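# Right the fallen red vial with forceps into the empty well

## Task

A vial with a red cap has tipped over among the other vials on the tray and might be leaking. Set it upright, cap on top, in the tray's empty well, and make sure every vial ends up standing in a well. The robot must never touch the red vial directly; forceps are provided in a holder for handling it. The glass must never drop more than a few centimetres, or the task fails.

## Robot and tools

Robot: two seven-joint xArm7 arms, left_arm and right_arm, each ending in a two-finger parallel gripper with a wrist camera. Since the red vial must not be touched by the robot itself, pick the forceps out of their holder and do all handling of that vial with them.

Frames. Scene frame: origin at table-top height midway between the nominal bases, +x out over the table, +z up, left_arm on the +y side (image left/right does not follow arm names). Real bases: left_arm at (+0.035, +0.392, 0) m, right_arm at (+0.027, -0.418, 0) m, each yawed slightly. Every hand position, quaternion (wxyz), velocity and target in results is in that arm's own base frame; fixed cameras and the table use the scene frame. Reported hand poses may be a few centimetres off, more at long reach. end_effector_position is the point between the pads when closed, about 2 cm short of the fingertips; fingers point along the gripper's +z and open along its y. Closing pushes the tips about 10 mm further out, mostly while the pads are over 40 mm apart.

execute_actions(actions, cameras). actions is a list of actions; each action is up to 15 rows, one per 1/30 s step, a short action repeating its last row. Every row is one list of 14 numbers in [-1, 1]: dx, dy, dz, rx, ry, rz, opening for left_arm, then the same seven for right_arm. The six pose numbers are an offset from that arm's Hand target as it was when the action began (not from the previous row), along that arm's base axes; rx, ry, rz form one rotation vector turning about the Hand target's position. Scale: 1.0 = 0.6 m or 180 degrees. Repeating an offset moves further. Opening is absolute: +1 fully open (0.084 m), -1 closed. Send all-zero pose numbers to re-request the current Hand target, and always resend the opening you want, since 0 is a real command (half open). cameras: list of names, ["all"], or []; by default images come only with an empty actions list.

move(target, speed, blend, opening_speed, blocking, cameras). target is one 14-number row as above, or up to 15 such rows; every row is an offset from the Hand targets at the move's start, not from the previous row. Paths are straight, all ending together, at least 0.5 s, cut off at 10 s. speed: m/s, 0.002 to 1, default 0.25 (turns up to twice that in rad/s), one value or one per target. blend: metres of corner rounding per target; 0 stops at each. opening_speed: rate on the -1..+1 scale per second, at least 0.2. A first target's new opening pauses the path only if that target is within 3 mm of the gripper; later targets' openings apply on arrival once everything is at rest. blocking=false returns after about 0.5 s while the move continues. Moves do not avoid obstacles or the other arm; faster means more lag, overshoot and harder hits. The 'move:' line reports done, off_target, moving, held or fault, plus limits (paced = pose clipped, held = a check withheld steps). Done means within 3 mm and 2 degrees; it says nothing about contact.

wait(seconds 0-10): let time pass, holding commands. stop: brake a running move. zoom_image(camera, region [x0,y0,x1,y1] pixels, max 504x504) on the latest image of cam_head_left, cam_head_right, cam_high, cam_left_wrist or cam_right_wrist (all 672x504). clear_fault(arm): clears a reported torque fault. read_manual: licence text only. finished_scene(scene): ends the scene irreversibly; the result must hold with the robot hands off.

Control details. Each step the commanded pose is clipped to 70 mm and 16 degrees from the measured gripper pose; Hand target is the clipped command. Grippers often rest short of it; a new command (even zeros) asks again, or send the gap as an offset. To stop pushing on something, command the target back past the gripper. Big wrist turns can swing the elbow. A clearance check holds commands bringing the arms too close; any press between arms can fail the task.

Gripping. grip_measured uses the opening scale. To hold, command clearly below it; lower squeezes harder, up to about 24 N per pad. Resending grip_measured gives a light squeeze. Fast closes press harder.

Results. Joint positions (last number = opening in metres), joint torques (include arm weight, offset and noisy; positive toward larger joint angle), velocities ('within noise' hides them), Tool commands, Hand target, motor temperatures, sometimes step positions. Wrist depth: 7x7 grid of median distances in mm (172-3000), '-' for none; clear glass may not register.

Avoid. Contact torque at a joint's limit (waist 43.7, shoulder 43.8, upper arm roll/elbow/forearm roll 27.9, wrist pitch 15, wrist roll 15.7 N m) or a motor saturated for 1 s causes a TORQUE FAULT: the arm stops until clear_fault. Motors at 65 °C give MOTOR HOT; at 80 °C the arm brakes for 30-60 s; avoid holding loads stretched or pushing at unreachable poses. Never touch the red vial with the robot, never let glass fall more than a few centimetres, knock no vial over, drop nothing off the table, release nothing while it moves, and do not strike fixed or heavy objects. Objects may get brief external nudges. Camera calibration is approximate (fixed cameras may be off by about 2 degrees and 9 mm).

Each tool is called after "Call:" by a JSON object that holds its "method" and its "body".

## Session

Call:
{"method": "execute_actions", "body": {"actions": []}}

Scene clock: 0.00 s.
left_arm: end_effector_position=(+0.0641, -0.2279, +0.2406) grip_measured=+1.00 end_effector_quat_wxyz=(+0.658, -0.331, -0.626, -0.255) | right_arm: end_effector_position=(+0.4263, -0.0575, +0.2549) grip_measured=+1.00 end_effector_quat_wxyz=(+0.536, +0.534, -0.360, +0.546)
Joint positions: left_arm=[-1.6 0.558 0.623 1.262 -0.281 2.402 -2.915 0.084] | right_arm=[-1.636 -0.601 2.06 0.835 -1.135 1.442 2.299 0.084]
Joint velocities: within noise
Joint torques (N m): no reading
Motor temperatures (°C): left_arm=[31 52 32 45 35 43 34] | right_arm=[33 44 49 35 46 44 46]
Wrist depth (mm): cam_left_wrist=[- - - - 243 243 221 / - - - - 262 245 220 / - - - - 280 258 233 / - - - - - 314 288 / - - - - 336 311 284 / - - - - - 313 300 / - - - - - 307 303] | cam_right_wrist=[2132 1974 1935 1847 1799 1732 1649 / 2050 1979 1847 1818 1741 1665 1611 / 1979 1893 1823 1758 1706 1630 1567 / 1940 1847 1767 1698 1653 1593 1539 / 1857 1790 1758 1690 1626 1546 1509 / 1823 1736 1690 1638 1589 1513 1474 / 1758 1706 1642 1604 1550 1480 1443]
Hand target: left_arm +0.0641, -0.2279, +0.2406; +0.658, -0.331, -0.626, -0.255 | right_arm +0.4263, -0.0575, +0.2549; +0.536, +0.534, -0.360, +0.546
Tool commands: left_gripper/opening=+1.0 right_gripper/opening=+1.0

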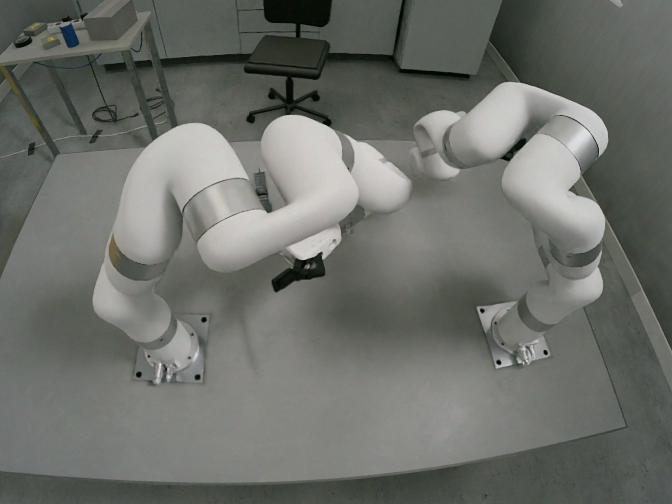

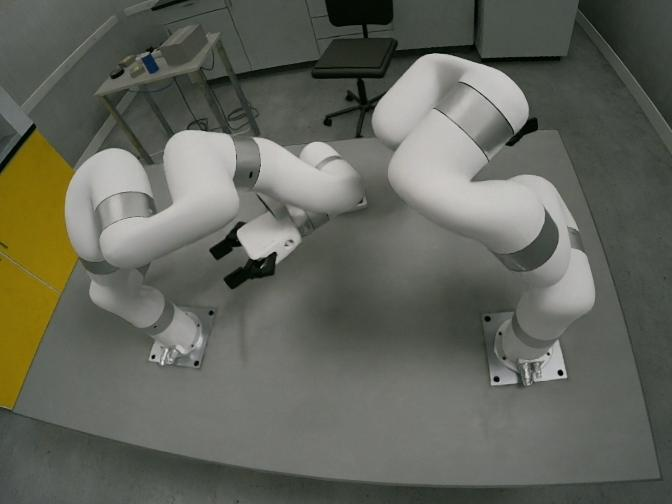

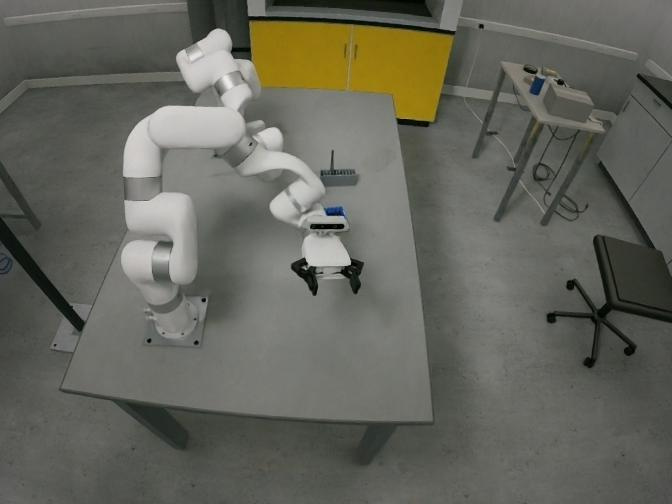

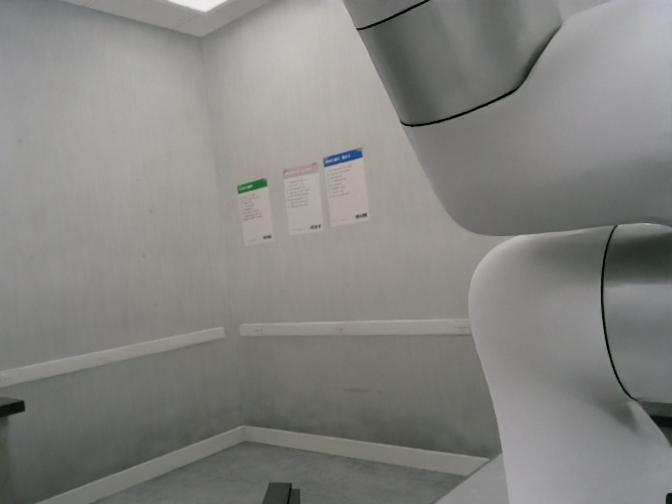

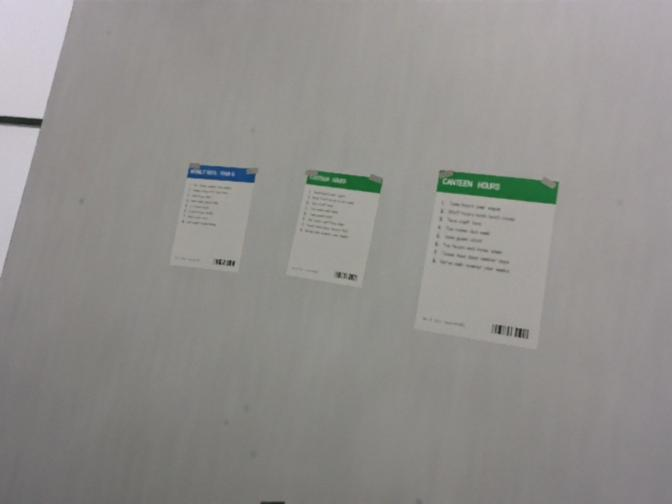

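Call:
{"method": "zoom_image", "body": {"camera": "cam_high", "region": [260, 130, 420, 250]}}

Call:
{"method": "zoom_image", "body": {"camera": "cam_head_left", "region": [200, 130, 440, 310]}}

Scaled by 3.150.

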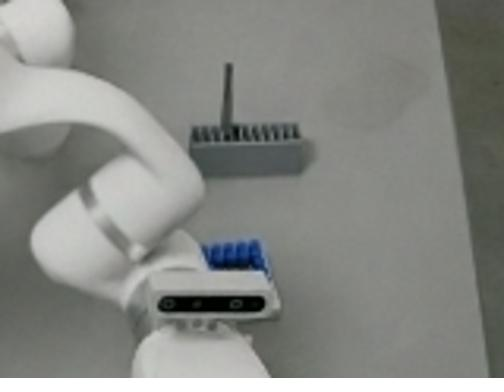

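Scaled by 2.100.

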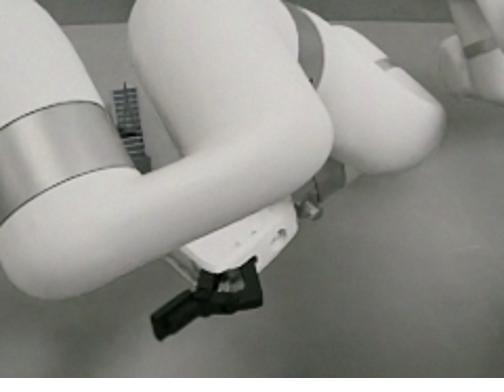

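Call:
{"method": "move", "body": {"target": [0,0,0,0,0,0,1, -0.2,-0.1,0.25,0.555,0,0,1], "speed": 0.4, "cameras": ["all"]}}

Scene clock: 16.13 s.
left_arm: end_effector_position=(+0.0641, -0.2279, +0.2406) grip_measured=+1.00 end_effector_quat_wxyz=(+0.658, -0.331, -0.626, -0.255) | right_arm: end_effector_position=(+0.3063, -0.1174, +0.4049) grip_measured=+1.00 end_effector_quat_wxyz=(-0.064, +0.754, -0.649, +0.075)
Joint positions: left_arm=[-1.6 0.558 0.623 1.262 -0.281 2.402 -2.915 0.084] | right_arm=[-1.741 1.312 2.549 1.13 -0.903 2.079 2.044 0.084]
Joint torques (N m): left_arm=[0.71 -15.78 3.52 15.16 0.62 2.25 0.09] | right_arm=[-5.53 -9.74 16.08 8.8 2.18 -0.88 1.94]
Wrist depth (mm): cam_left_wrist=[- - - - 243 243 221 / - - - - 263 245 220 / - - - - 280 258 233 / - - - - - 314 287 / - - - - 336 311 284 / - - - - - 313 300 / - - - - - 307 303] | cam_right_wrist=[1642 1604 1553 1503 1443 1414 1343 / 1649 1578 1536 1483 1440 1405 1350 / 1653 599 581 560 544 1388 1345 / 1657 597 575 557 541 524 513 / 606 593 571 555 539 522 509 / 608 590 570 552 537 521 509 / 602 588 569 549 535 518 505]
Hand target: left_arm +0.0641, -0.2279, +0.2406; +0.658, -0.331, -0.626, -0.255 | right_arm +0.3063, -0.1175, +0.4049; -0.064, +0.754, -0.649, +0.075
Off the commanded pose: left_arm 0.000 m, 0 deg | right_arm 0.000 m, 0 deg.
move: done
camera_calibration:
cam_right_wrist: T_world_to_cam=[[-0.970623, -0.137825, -0.197218, 0.395877], [-0.133938, 0.990441, -0.0329805, 0.240873], [0.199878, -0.00559668, -0.979805, 0.461849], [0, 0, 0, 1]] pos_world=[0.324196, -0.181424, 0.53854]

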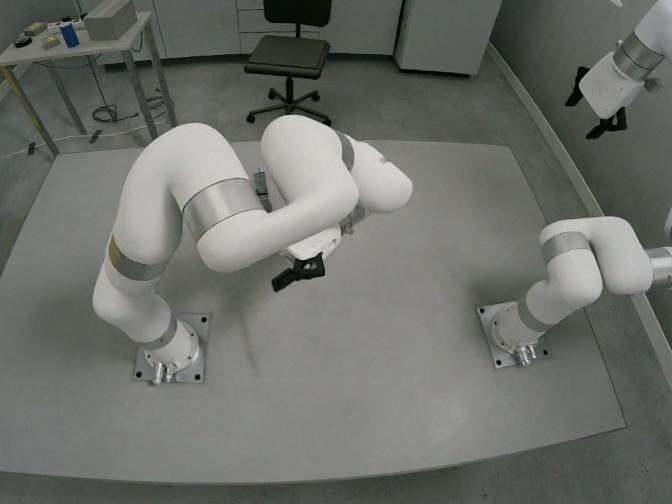

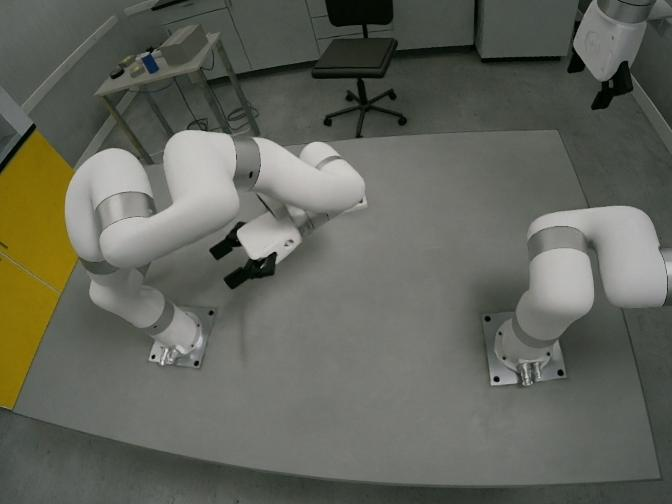

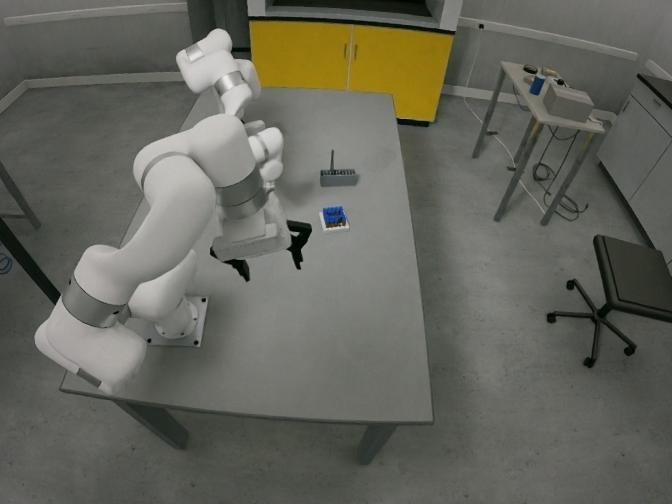

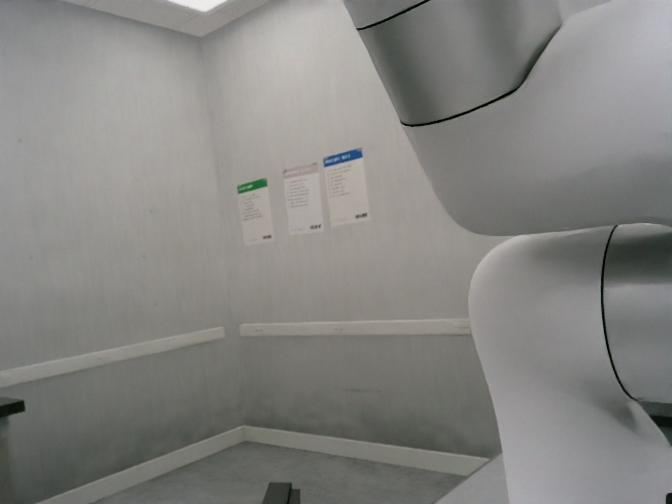

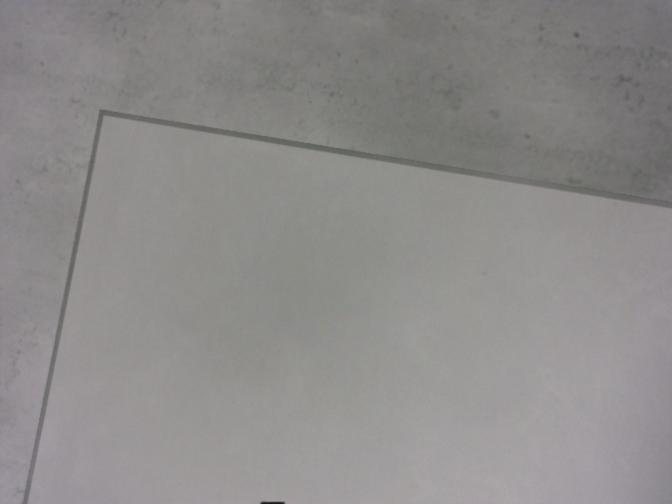

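Call:
{"method": "zoom_image", "body": {"camera": "cam_high", "region": [290, 140, 390, 240]}}

Call:
{"method": "move", "body": {"target": [0.45,0.1,0.35,-0.213,-0.466,0.213,1, 0,0,0,0,0,0,1], "speed": 0.4, "cameras": ["all"]}}

Scaled by 5.040.

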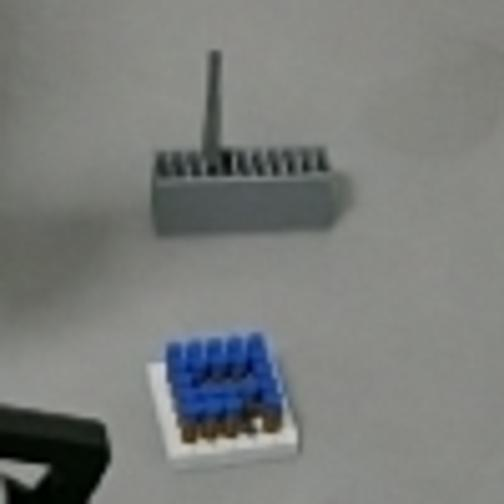

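Scene clock: 20.70 s.
left_arm: end_effector_position=(+0.3341, -0.1679, +0.4506) grip_measured=+1.00 end_effector_quat_wxyz=(+0.001, +0.059, +0.998, +0.000) | right_arm: end_effector_position=(+0.3063, -0.1175, +0.4049) grip_measured=+1.00 end_effector_quat_wxyz=(-0.064, +0.754, -0.649, +0.075)
Joint positions: left_arm=[-1.522 -0.412 0.749 1.502 0.285 1.801 -3.773 0.084] | right_arm=[-1.741 1.312 2.549 1.13 -0.903 2.079 2.044 0.084]
Joint torques (N m): left_arm=[7.28 -4.94 -4.69 17.62 3.71 -3.14 -1.22] | right_arm=[-3.08 -10.08 10.89 8.76 0.27 -2.11 1.95]
Wrist depth (mm): cam_left_wrist=[584 584 581 582 577 576 576 / 583 581 584 580 578 574 575 / 581 581 578 579 578 577 573 / 582 579 581 577 576 574 574 / 581 580 576 576 574 575 573 / 581 578 576 575 577 573 573 / 580 541 576 573 574 573 570] | cam_right_wrist=[1638 1582 1543 1487 1446 1405 1369 / 1649 1557 1557 1496 1443 1397 1372 / 1645 598 581 560 546 1375 1340 / 1657 596 575 559 540 522 511 / 604 594 571 554 537 522 509 / 606 590 572 552 535 520 508 / 602 588 571 550 532 520 506]
Hand target: left_arm +0.3341, -0.1679, +0.4506; +0.001, +0.059, +0.998, +0.000 | right_arm +0.3063, -0.1175, +0.4049; -0.064, +0.754, -0.649, +0.075
Off the commanded pose: left_arm 0.000 m, 0 deg | right_arm 0.000 m, 0 deg.
move: done
camera_calibration:
cam_left_wrist: T_world_to_cam=[[0.11515, 0.99317, -0.018816, 0.173595], [0.993326, -0.115252, -0.00442585, -0.279255], [-0.00656421, -0.0181808, -0.999813, 0.579293], [0, 0, 0, 1]] pos_world=[0.261204, -0.194062, 0.581215]
cam_right_wrist: T_world_to_cam=[[-0.970636, -0.13771, -0.197236, 0.395912], [-0.133845, 0.990457, -0.0328603, 0.240781], [0.199879, -0.0054964, -0.979805, 0.461866], [0, 0, 0, 1]] pos_world=[0.324196, -0.181424, 0.538539]

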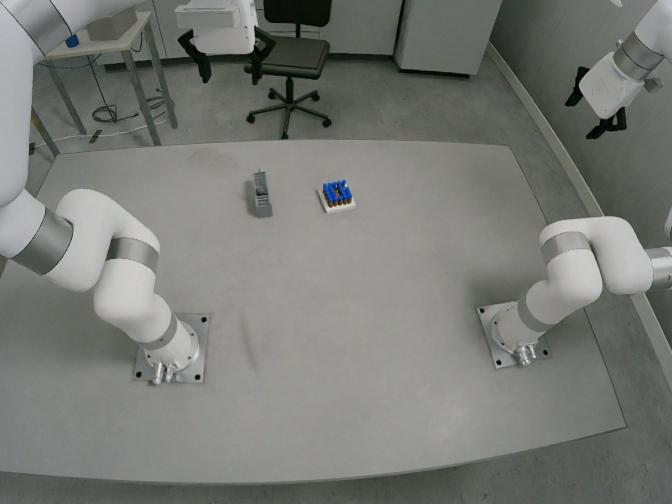

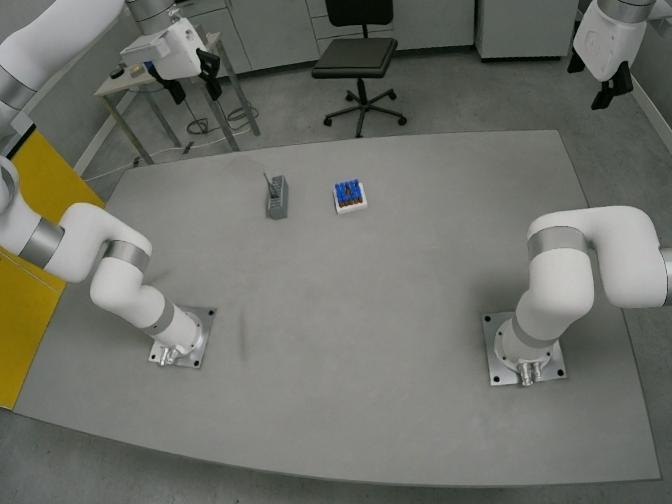

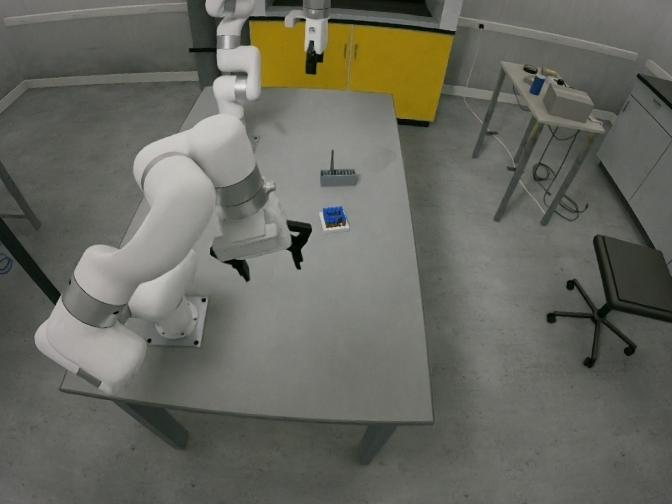

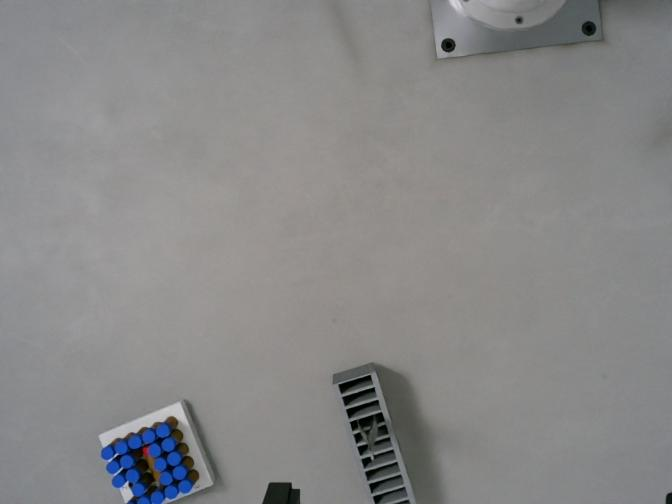

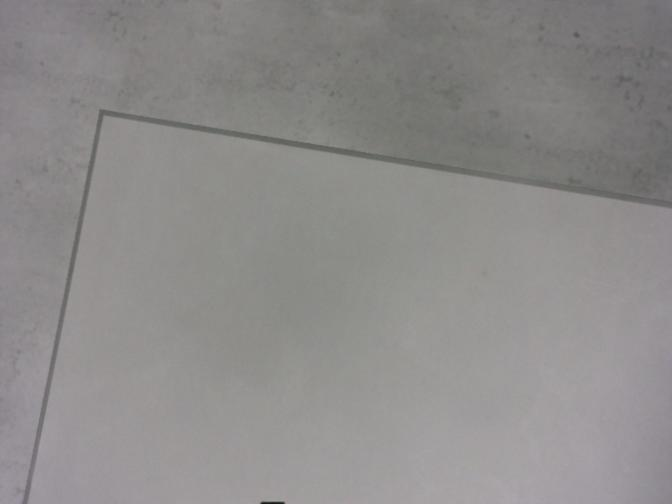

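Call:
{"method": "zoom_image", "body": {"camera": "cam_left_wrist", "region": [90, 390, 230, 504]}}

Call:
{"method": "zoom_image", "body": {"camera": "cam_left_wrist", "region": [320, 354, 460, 504]}}

Call:
{"method": "zoom_image", "body": {"camera": "cam_head_left", "region": [230, 150, 370, 230]}}

Scaled by 3.600.

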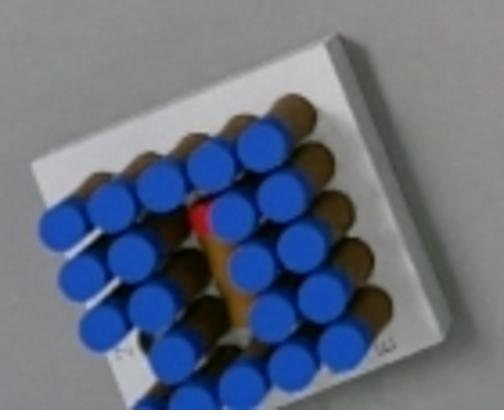

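Scaled by 3.360.

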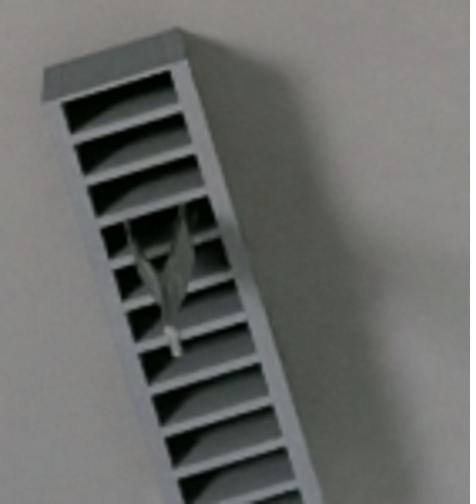

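Scaled by 3.600.

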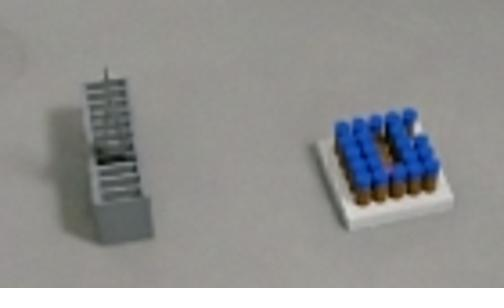

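Call:
{"method": "move", "body": {"target": [0.22,-0.135,-0.27,0,0,0,1, 0,0,0,0,0,0,1], "speed": 0.4, "cameras": ["cam_left_wrist","cam_high"]}}

Call:
{"method": "zoom_image", "body": {"camera": "cam_left_wrist", "region": [0, 150, 250, 400]}}

Call:
{"method": "zoom_image", "body": {"camera": "cam_left_wrist", "region": [400, 100, 650, 400]}}

Call:
{"method": "zoom_image", "body": {"camera": "cam_high", "region": [300, 140, 370, 240]}}

Scene clock: 26.97 s.
left_arm: end_effector_position=(+0.4661, -0.2489, +0.2886) grip_measured=+1.00 end_effector_quat_wxyz=(+0.001, +0.059, +0.998, +0.000) | right_arm: end_effector_position=(+0.3063, -0.1175, +0.4049) grip_measured=+1.00 end_effector_quat_wxyz=(-0.064, +0.754, -0.649, +0.075)
Joint positions: left_arm=[-1.412 0.311 1.079 1.504 -0.279 1.359 -3.318 0.084] | right_arm=[-1.741 1.312 2.549 1.13 -0.903 2.079 2.044 0.084]
Joint torques (N m): left_arm=[7.07 -8.94 2.41 26.17 -3.36 -0.37 1.58] | right_arm=[-0.13 -11.07 10.84 8.67 -1.51 -2.32 1.74]
Wrist depth (mm): cam_left_wrist=[422 421 420 419 418 418 417 / 421 420 420 419 417 417 416 / 421 419 418 417 417 416 414 / 421 419 418 417 417 414 415 / 419 377 418 416 415 413 414 / 419 418 416 416 415 414 413 / 419 417 417 414 414 413 412] | cam_right_wrist=[1642 1567 1546 1509 1437 1400 1358 / 1642 1574 1529 1506 1437 1402 1350 / 1649 598 579 562 546 1377 1356 / 1638 595 577 559 540 524 512 / 604 593 575 555 537 521 509 / 606 591 570 553 533 519 510 / 603 587 569 550 535 519 507]
Hand target: left_arm +0.4661, -0.2489, +0.2886; +0.001, +0.059, +0.998, +0.000 | right_arm +0.3063, -0.1175, +0.4049; -0.064, +0.754, -0.649, +0.075
Off the commanded pose: left_arm 0.000 m, 0 deg | right_arm 0.000 m, 0 deg.
move: done; limits=paced
camera_calibration:
cam_left_wrist: T_world_to_cam=[[0.115152, 0.99317, -0.0188045, 0.235788], [0.993327, -0.115252, -0.00432651, -0.420468], [-0.00646422, -0.0181808, -0.999814, 0.416678], [0, 0, 0, 1]] pos_world=[0.393204, -0.275062, 0.419215]
Images, in order (width x height): cam_high 672x504, cam_left_wrist 672x504.

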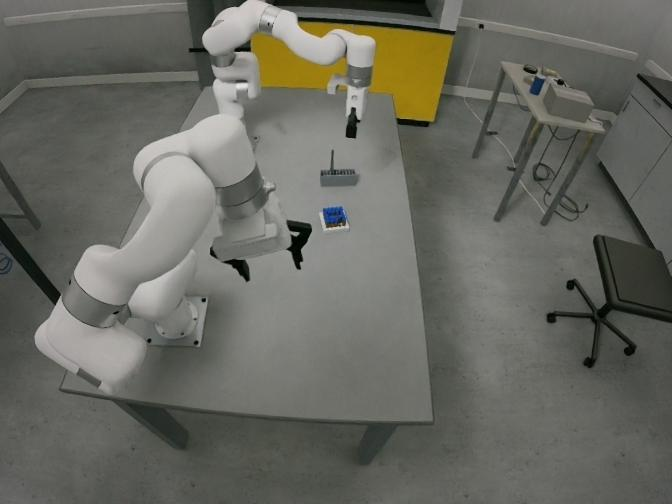

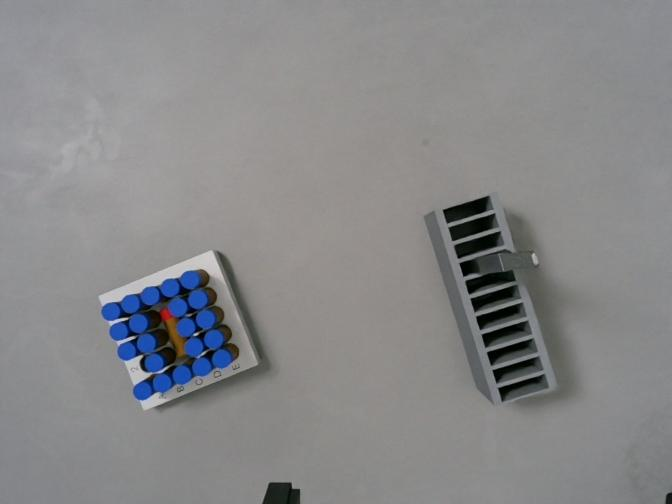

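Scaled by 2.016.

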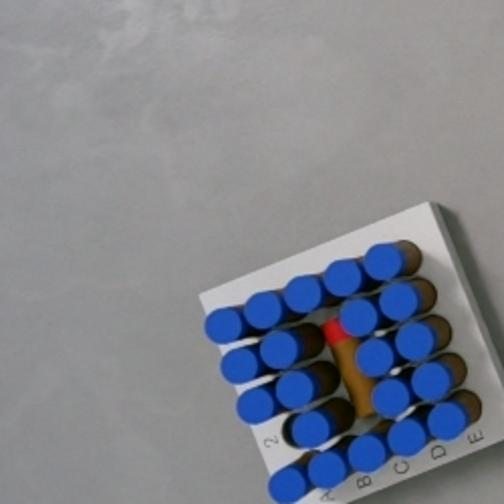

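Scaled by 1.680.

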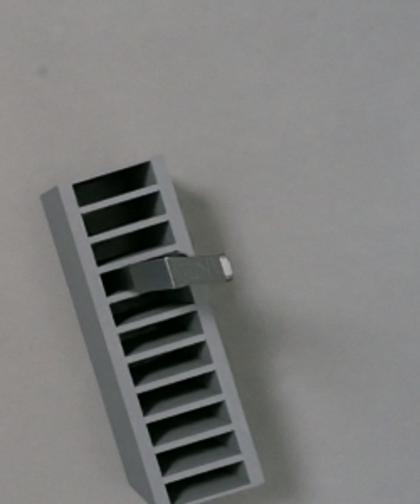

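Scaled by 5.040.

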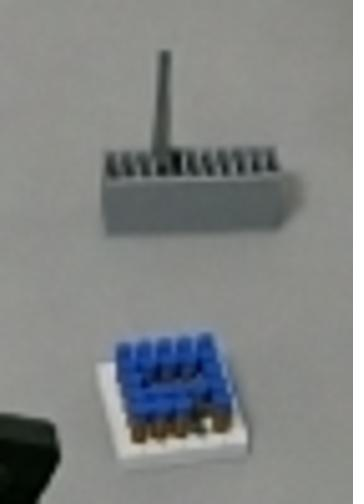

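Call:
{"method": "move", "body": {"target": [0.065,-0.2,-0.22,0,0,0,1, 0,0,0,0,0,0,1], "cameras": ["cam_left_wrist","cam_high"]}}

Call:
{"method": "zoom_image", "body": {"camera": "cam_left_wrist", "region": [186, 100, 486, 400]}}

Scene clock: 43.67 s.
left_arm: end_effector_position=(+0.5051, -0.3689, +0.1567) grip_measured=+1.00 end_effector_quat_wxyz=(+0.001, +0.059, +0.998, +0.000) | right_arm: end_effector_position=(+0.3063, -0.1175, +0.4049) grip_measured=+1.00 end_effector_quat_wxyz=(-0.064, +0.754, -0.649, +0.075)
Joint positions: left_arm=[-1.212 0.761 0.854 1.748 -0.58 1.245 -3.337 0.084] | right_arm=[-1.741 1.312 2.549 1.13 -0.903 2.079 2.044 0.084]
Joint torques (N m): left_arm=[7.57 -17.09 5.17 23.44 -3.22 -0.38 -1.19] | right_arm=[1.45 -13.06 10.94 8.39 -1.58 -2.15 1.24]
Motor temperatures (°C): left_arm=[31 53 33 53 35 42 34] | right_arm=[33 44 53 37 46 44 45]
Wrist depth (mm): cam_left_wrist=[289 288 287 287 286 286 285 / 288 288 287 286 286 285 285 / 288 287 287 253 285 285 284 / 287 287 287 260 271 285 284 / 287 287 286 271 284 284 284 / 287 286 286 285 284 284 283 / 286 285 285 284 284 284 283] | cam_right_wrist=[1657 1600 1529 1490 1458 1400 1364 / 1638 1564 1529 1496 1449 1411 1372 / 1653 598 577 563 547 1375 1335 / 1653 594 577 558 540 524 511 / 607 593 573 553 536 522 510 / 608 590 572 553 535 519 508 / 605 590 571 551 533 518 505]
Hand target: left_arm +0.5051, -0.3689, +0.1566; +0.001, +0.059, +0.998, +0.000 | right_arm +0.3063, -0.1175, +0.4049; -0.064, +0.754, -0.649, +0.075
Off the commanded pose: left_arm 0.000 m, 0 deg | right_arm 0.000 m, 0 deg.
move: done
camera_calibration:
cam_left_wrist: T_world_to_cam=[[0.115152, 0.99317, -0.0188045, 0.347995], [0.993327, -0.115252, -0.00432651, -0.473609], [-0.00646422, -0.0181808, -0.999814, 0.282773], [0, 0, 0, 1]] pos_world=[0.432204, -0.395062, 0.287215]
Images, in order (width x height): cam_high 672x504, cam_left_wrist 672x504.

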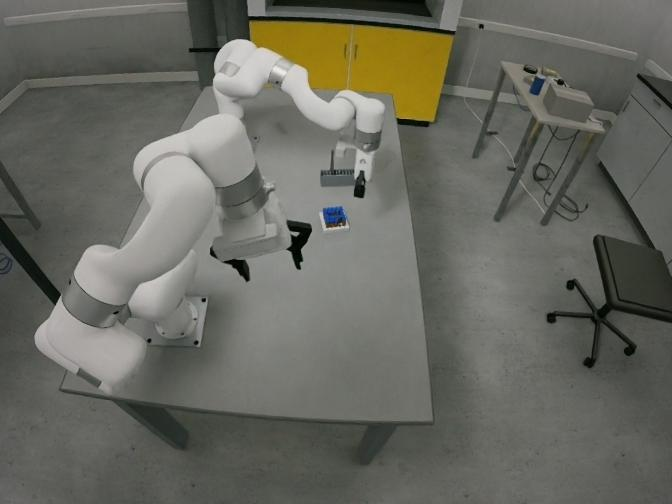

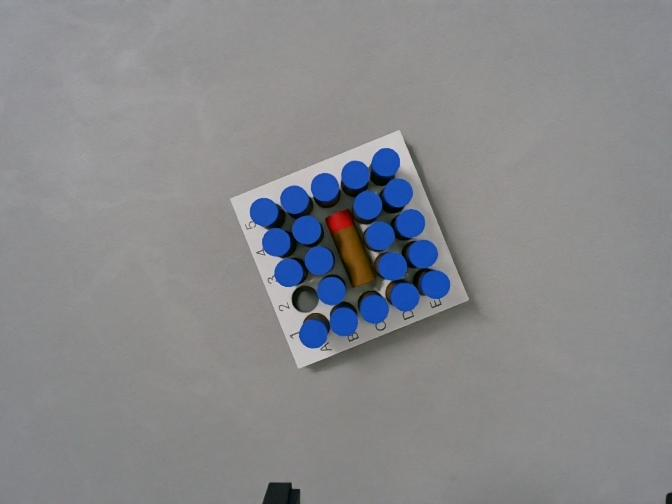

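Scaled by 1.680.

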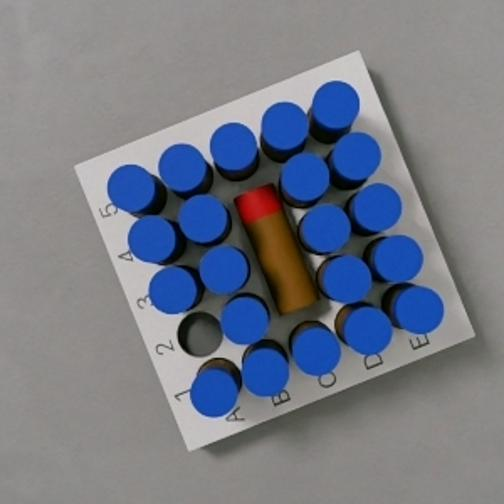

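Call:
{"method": "move", "body": {"target": [[-0.15,0.1,0.3,0,-0.2,0,-1, 0,0,0,0,0,0,1],[-0.42,0.13,0.04,0,-0.5,0,-1, 0,0,0,0,0,0,1]], "blend": [0.05,0], "speed": 0.35, "cameras": ["cam_left_wrist","cam_high"]}}

Call:
{"method": "zoom_image", "body": {"camera": "cam_left_wrist", "region": [0, 50, 400, 450]}}

Scene clock: 67.97 s.
left_arm: end_effector_position=(+0.2531, -0.2909, +0.1807) grip_measured=-1.00 end_effector_quat_wxyz=(+0.707, +0.042, +0.705, +0.041) | right_arm: end_effector_position=(+0.3063, -0.1175, +0.4049) grip_measured=+1.00 end_effector_quat_wxyz=(-0.064, +0.754, -0.649, +0.075)
Joint positions: left_arm=[-2.061 0.126 0.496 0.433 1.555 1.515 -5.842 0] | right_arm=[-1.741 1.312 2.549 1.13 -0.903 2.079 2.044 0.084]
Joint torques (N m): left_arm=[-6.23 -5.89 -0.3 15.88 -2.52 3.56 -1.1] | right_arm=[2.32 -14.8 11.23 7.99 -1.56 -2.05 0.81]
Wrist depth (mm): cam_left_wrist=[248 259 271 298 319 282 244 / 335 277 313 432 502 2604 533 / 2501 2501 2685 2056 2585 2624 2585 / 2483 2510 2727 2099 - - - / 2510 2474 - - - - - / 2519 2501 - - - - - / 2528 2483 - - - - -] | cam_right_wrist=[1630 1593 1550 1480 1440 1411 1369 / 1645 1574 1529 1490 1455 1391 1356 / 1649 599 578 561 545 1366 1335 / 1634 595 576 557 542 521 512 / 606 592 571 553 539 523 511 / 604 590 571 552 535 519 505 / 603 589 569 550 533 518 506]
Hand target: left_arm +0.2531, -0.2909, +0.1806; +0.707, +0.042, +0.705, +0.041 | right_arm +0.3063, -0.1175, +0.4049; -0.064, +0.754, -0.649, +0.075
Off the commanded pose: left_arm 0.000 m, 0 deg | right_arm 0.000 m, 0 deg.
move: done; limits=paced
camera_calibration:
cam_left_wrist: T_world_to_cam=[[0.018816, 0.99317, 0.11515, 0.300176], [0.00442585, -0.115252, 0.993326, -0.144169], [0.999813, -0.0181808, -0.00656421, -0.127619], [0, 0, 0, 1]] pos_world=[0.122585, -0.317062, 0.107804]
Images, in order (width x height): cam_high 672x504, cam_left_wrist 672x504.

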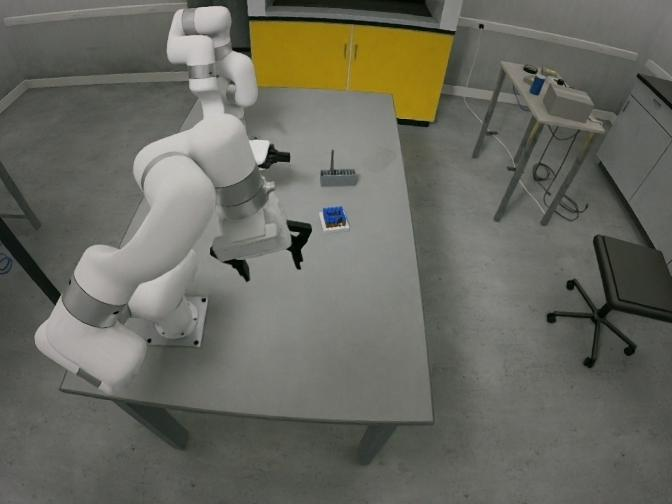

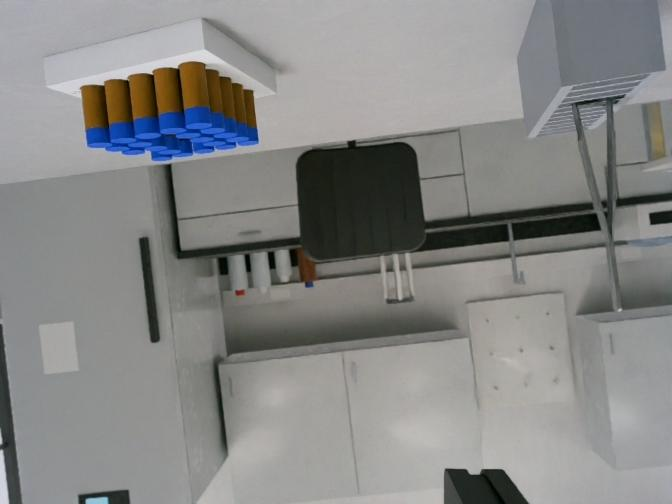

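Scaled by 1.260.

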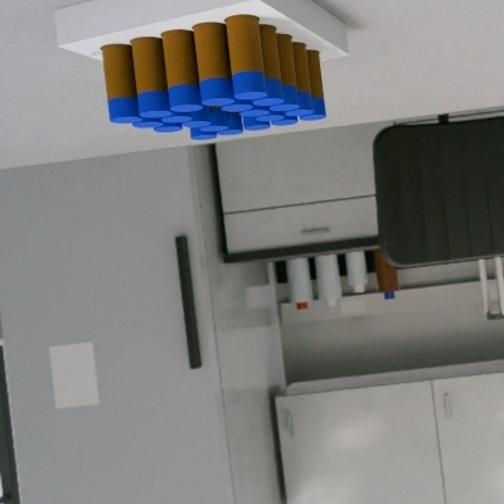

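Call:
{"method": "zoom_image", "body": {"camera": "cam_left_wrist", "region": [500, 60, 672, 330]}}

Call:
{"method": "zoom_image", "body": {"camera": "cam_left_wrist", "region": [30, 0, 290, 180]}}

Scaled by 1.867.

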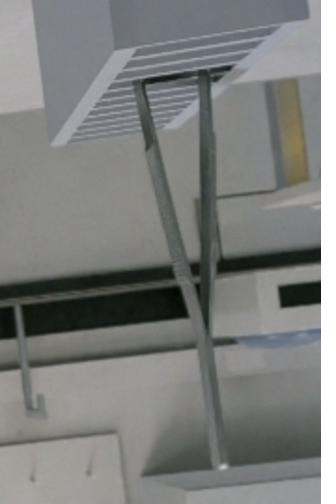

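Scaled by 1.938.

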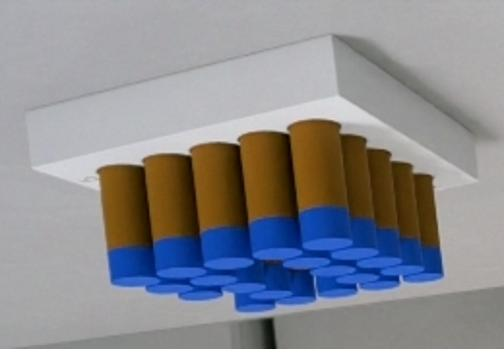

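Call:
{"method": "move", "body": {"target": [[-0.2,0,0,0,0,0,-1, 0,0,0,0,0,0,0],[-0.2,0,0,0,0,0,-1, 0.157,0.5,0,0.218,-0.087,-0.48,0]], "blend": [0.02,0], "speed": 0.35, "cameras": ["all"]}}

Scene clock: 86.83 s.
left_arm: end_effector_position=(+0.1331, -0.2909, +0.1806) grip_measured=-1.00 end_effector_quat_wxyz=(+0.707, +0.042, +0.705, +0.041) | right_arm: end_effector_position=(+0.4005, +0.1826, +0.4049) grip_measured=-0.01 end_effector_quat_wxyz=(+0.300, -0.041, +0.953, +0.013)
Joint positions: left_arm=[-2.273 0.175 0.283 0.517 1.158 1.671 -5.827 0] | right_arm=[-1.706 0.71 2.543 0.944 -0.87 1.188 4.117 0.044]
Joint torques (N m): left_arm=[-5.8 -6.97 -0.59 15.17 -2.63 3.29 1.53] | right_arm=[-1.99 -6.39 11.21 16.79 -3.28 -2.63 2]
Wrist depth (mm): cam_left_wrist=[252 274 287 301 321 322 359 / 375 390 387 434 506 364 608 / 652 2575 2760 2172 2717 2738 2685 / 2654 2575 - 2760 - - - / 2614 2614 - - - - - / 2604 2614 - - - - - / 2595 2614 - - - - -] | cam_right_wrist=[472 474 473 475 475 476 470 / 500 501 502 502 500 503 467 / 542 543 543 540 543 544 543 / 576 577 579 579 577 577 579 / 1823 1823 618 632 620 633 621 / 1962 1957 1991 1979 1951 1962 1962 / 2106 2119 2213 2062 2080 2145 2158]
Hand target: left_arm +0.1331, -0.2909, +0.1806; +0.707, +0.042, +0.705, +0.041 | right_arm +0.4005, +0.1825, +0.4049; +0.300, -0.041, +0.953, +0.013
Off the commanded pose: left_arm 0.000 m, 0 deg | right_arm 0.000 m, 0 deg.
move: done; blend cut to 0 m at target 1
camera_calibration:
cam_left_wrist: T_world_to_cam=[[0.018816, 0.99317, 0.115152, 0.302434], [0.00442583, -0.115254, 0.993326, -0.143639], [0.999813, -0.0181808, -0.00656421, -0.00764123], [0, 0, 0, 1]] pos_world=[0.00258492, -0.317062, 0.107804]
cam_right_wrist: T_world_to_cam=[[-0.0754861, 0.99714, 0.00369561, -0.118421], [0.820095, 0.0599742, 0.569076, -0.499644], [0.567227, 0.0459881, -0.822277, 0.224341], [0, 0, 0, 1]] pos_world=[0.273564, 0.137731, 0.469243]

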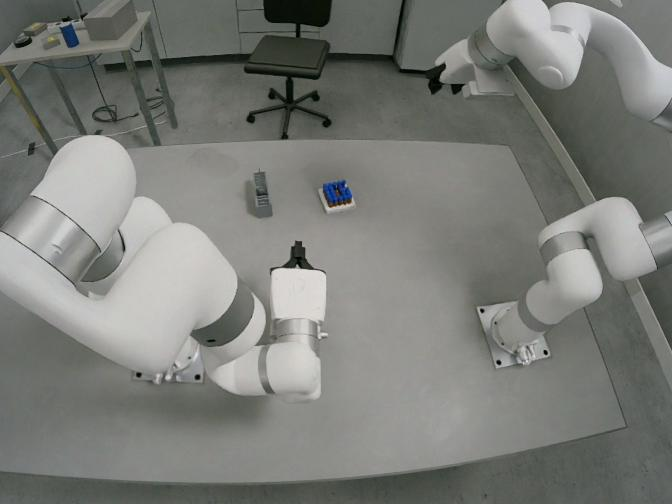

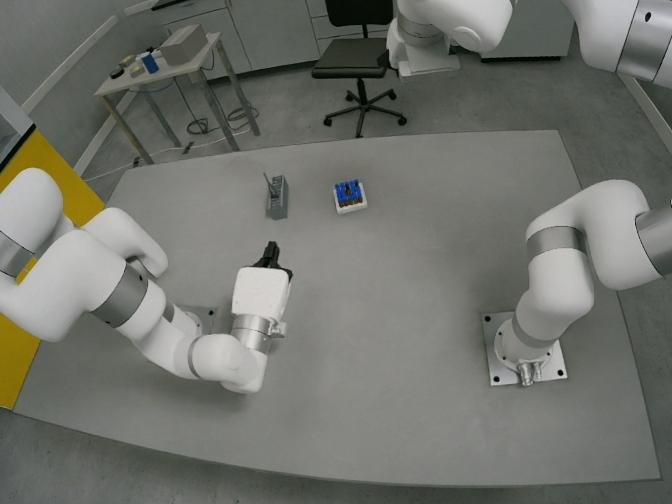

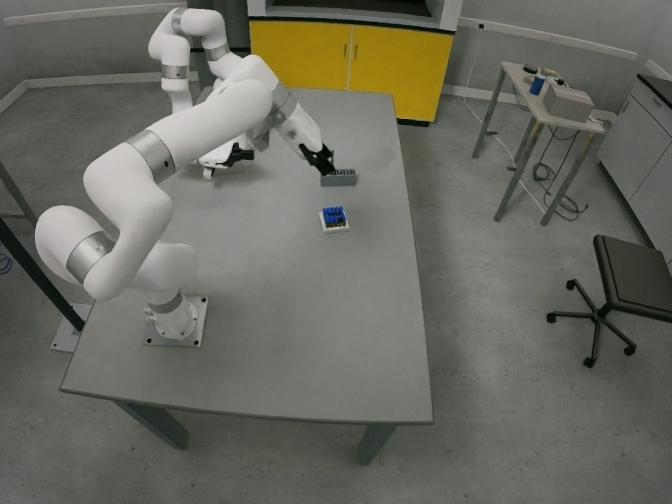

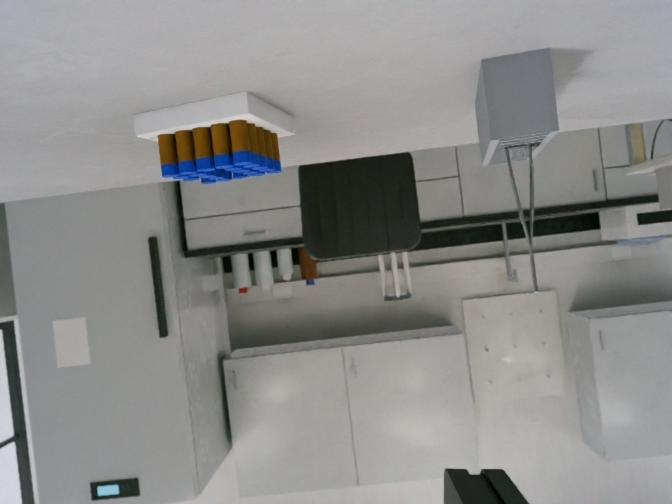

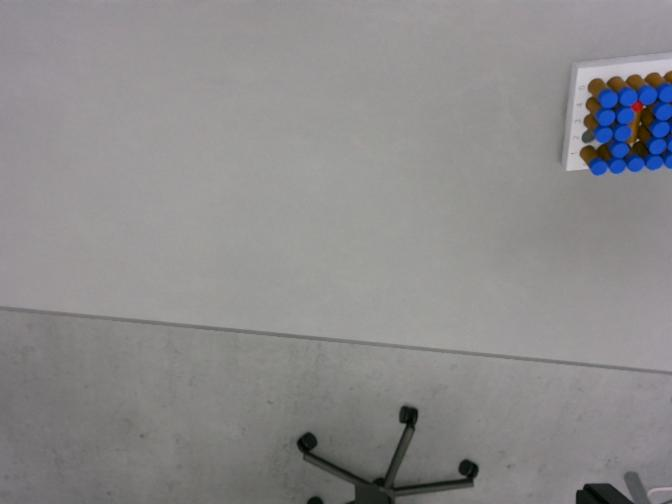

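Call:
{"method": "move", "body": {"target": [0,0,0,0,0,0,-1, -0.021,0.644,-0.37,0,0,0,0], "speed": 0.3, "cameras": ["cam_left_wrist","cam_high","cam_right_wrist"]}}

Call:
{"method": "zoom_image", "body": {"camera": "cam_left_wrist", "region": [440, 40, 672, 340]}}

Scene clock: 92.03 s.
left_arm: end_effector_position=(+0.1331, -0.2909, +0.1806) grip_measured=-1.00 end_effector_quat_wxyz=(+0.707, +0.042, +0.705, +0.041) | right_arm: end_effector_position=(+0.3879, +0.5689, +0.1829) grip_measured=-0.01 end_effector_quat_wxyz=(+0.300, -0.041, +0.953, +0.013)
Joint positions: left_arm=[-2.273 0.175 0.283 0.517 1.158 1.671 -5.827 0] | right_arm=[-1.592 -0.643 2.554 1.594 -0.266 0.721 4.346 0.044]
Joint torques (N m): left_arm=[-5.49 -7.01 -0.48 15.09 -2.38 2.74 1.53] | right_arm=[-5.45 28.6 -3.78 16.98 2.46 -0.62 -2.17]
Wrist depth (mm): cam_left_wrist=[252 274 287 301 321 321 359 / 374 390 385 435 505 364 607 / 651 2614 2793 2151 2717 2717 2727 / 2624 2614 - 2771 - - - / 2654 2634 - - - - - / 2624 2614 - - - - - / 2614 2604 - - - 295 282] | cam_right_wrist=[245 250 249 250 250 250 246 / 264 264 264 264 265 265 265 / 279 279 286 286 286 286 286 / 297 304 304 304 266 305 306 / 299 333 332 332 268 333 334 / 357 358 357 358 285 359 359 / 397 386 398 387 322 389 400]
Hand target: left_arm +0.1331, -0.2909, +0.1806; +0.707, +0.042, +0.705, +0.041 | right_arm +0.3879, +0.5689, +0.1829; +0.300, -0.041, +0.953, +0.013
Off the commanded pose: left_arm 0.000 m, 0 deg | right_arm 0.000 m, 0 deg.
move: done
camera_calibration:
cam_left_wrist: T_world_to_cam=[[0.018816, 0.99317, 0.115152, 0.302434], [0.00442583, -0.115254, 0.993326, -0.143639], [0.999813, -0.0181808, -0.00656421, -0.00764123], [0, 0, 0, 1]] pos_world=[0.00258492, -0.317062, 0.107804]
cam_right_wrist: T_world_to_cam=[[-0.0753479, 0.997151, 0.00366948, -0.503782], [0.820106, 0.0598756, 0.569071, -0.386094], [0.56723, 0.0458876, -0.82228, 0.0312304], [0, 0, 0, 1]] pos_world=[0.260964, 0.524031, 0.247243]
Images, in order (width x height): cam_high 672x504, cam_left_wrist 672x504, cam_right_wrist 672x504.

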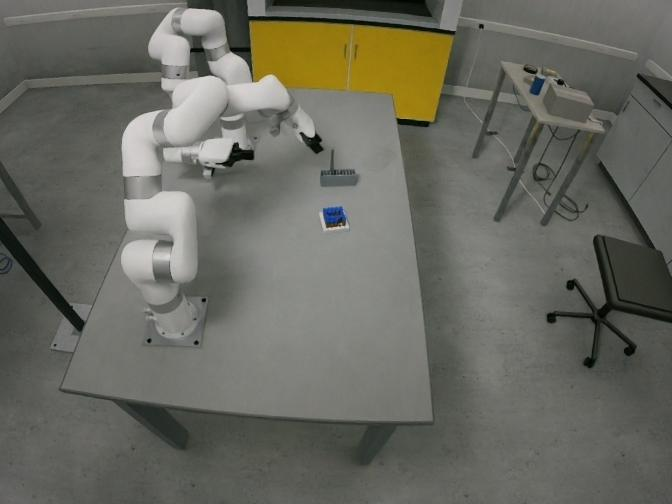

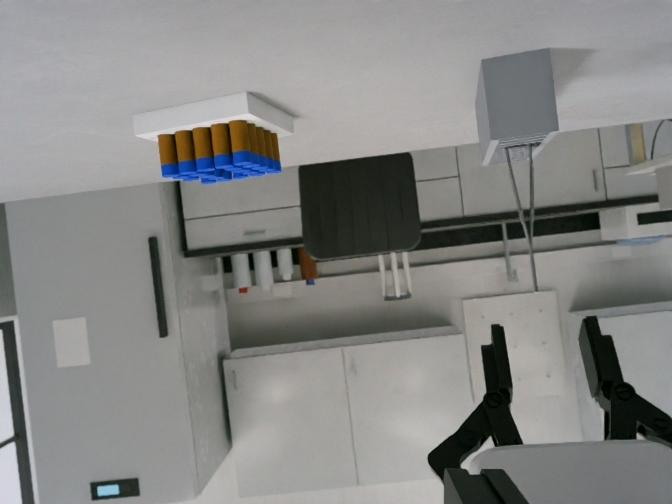

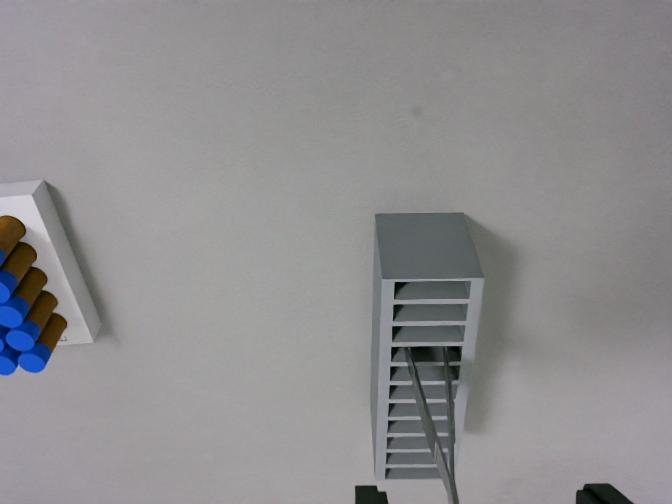

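Scaled by 1.680.

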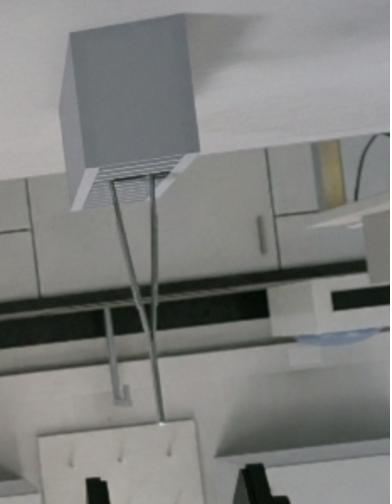

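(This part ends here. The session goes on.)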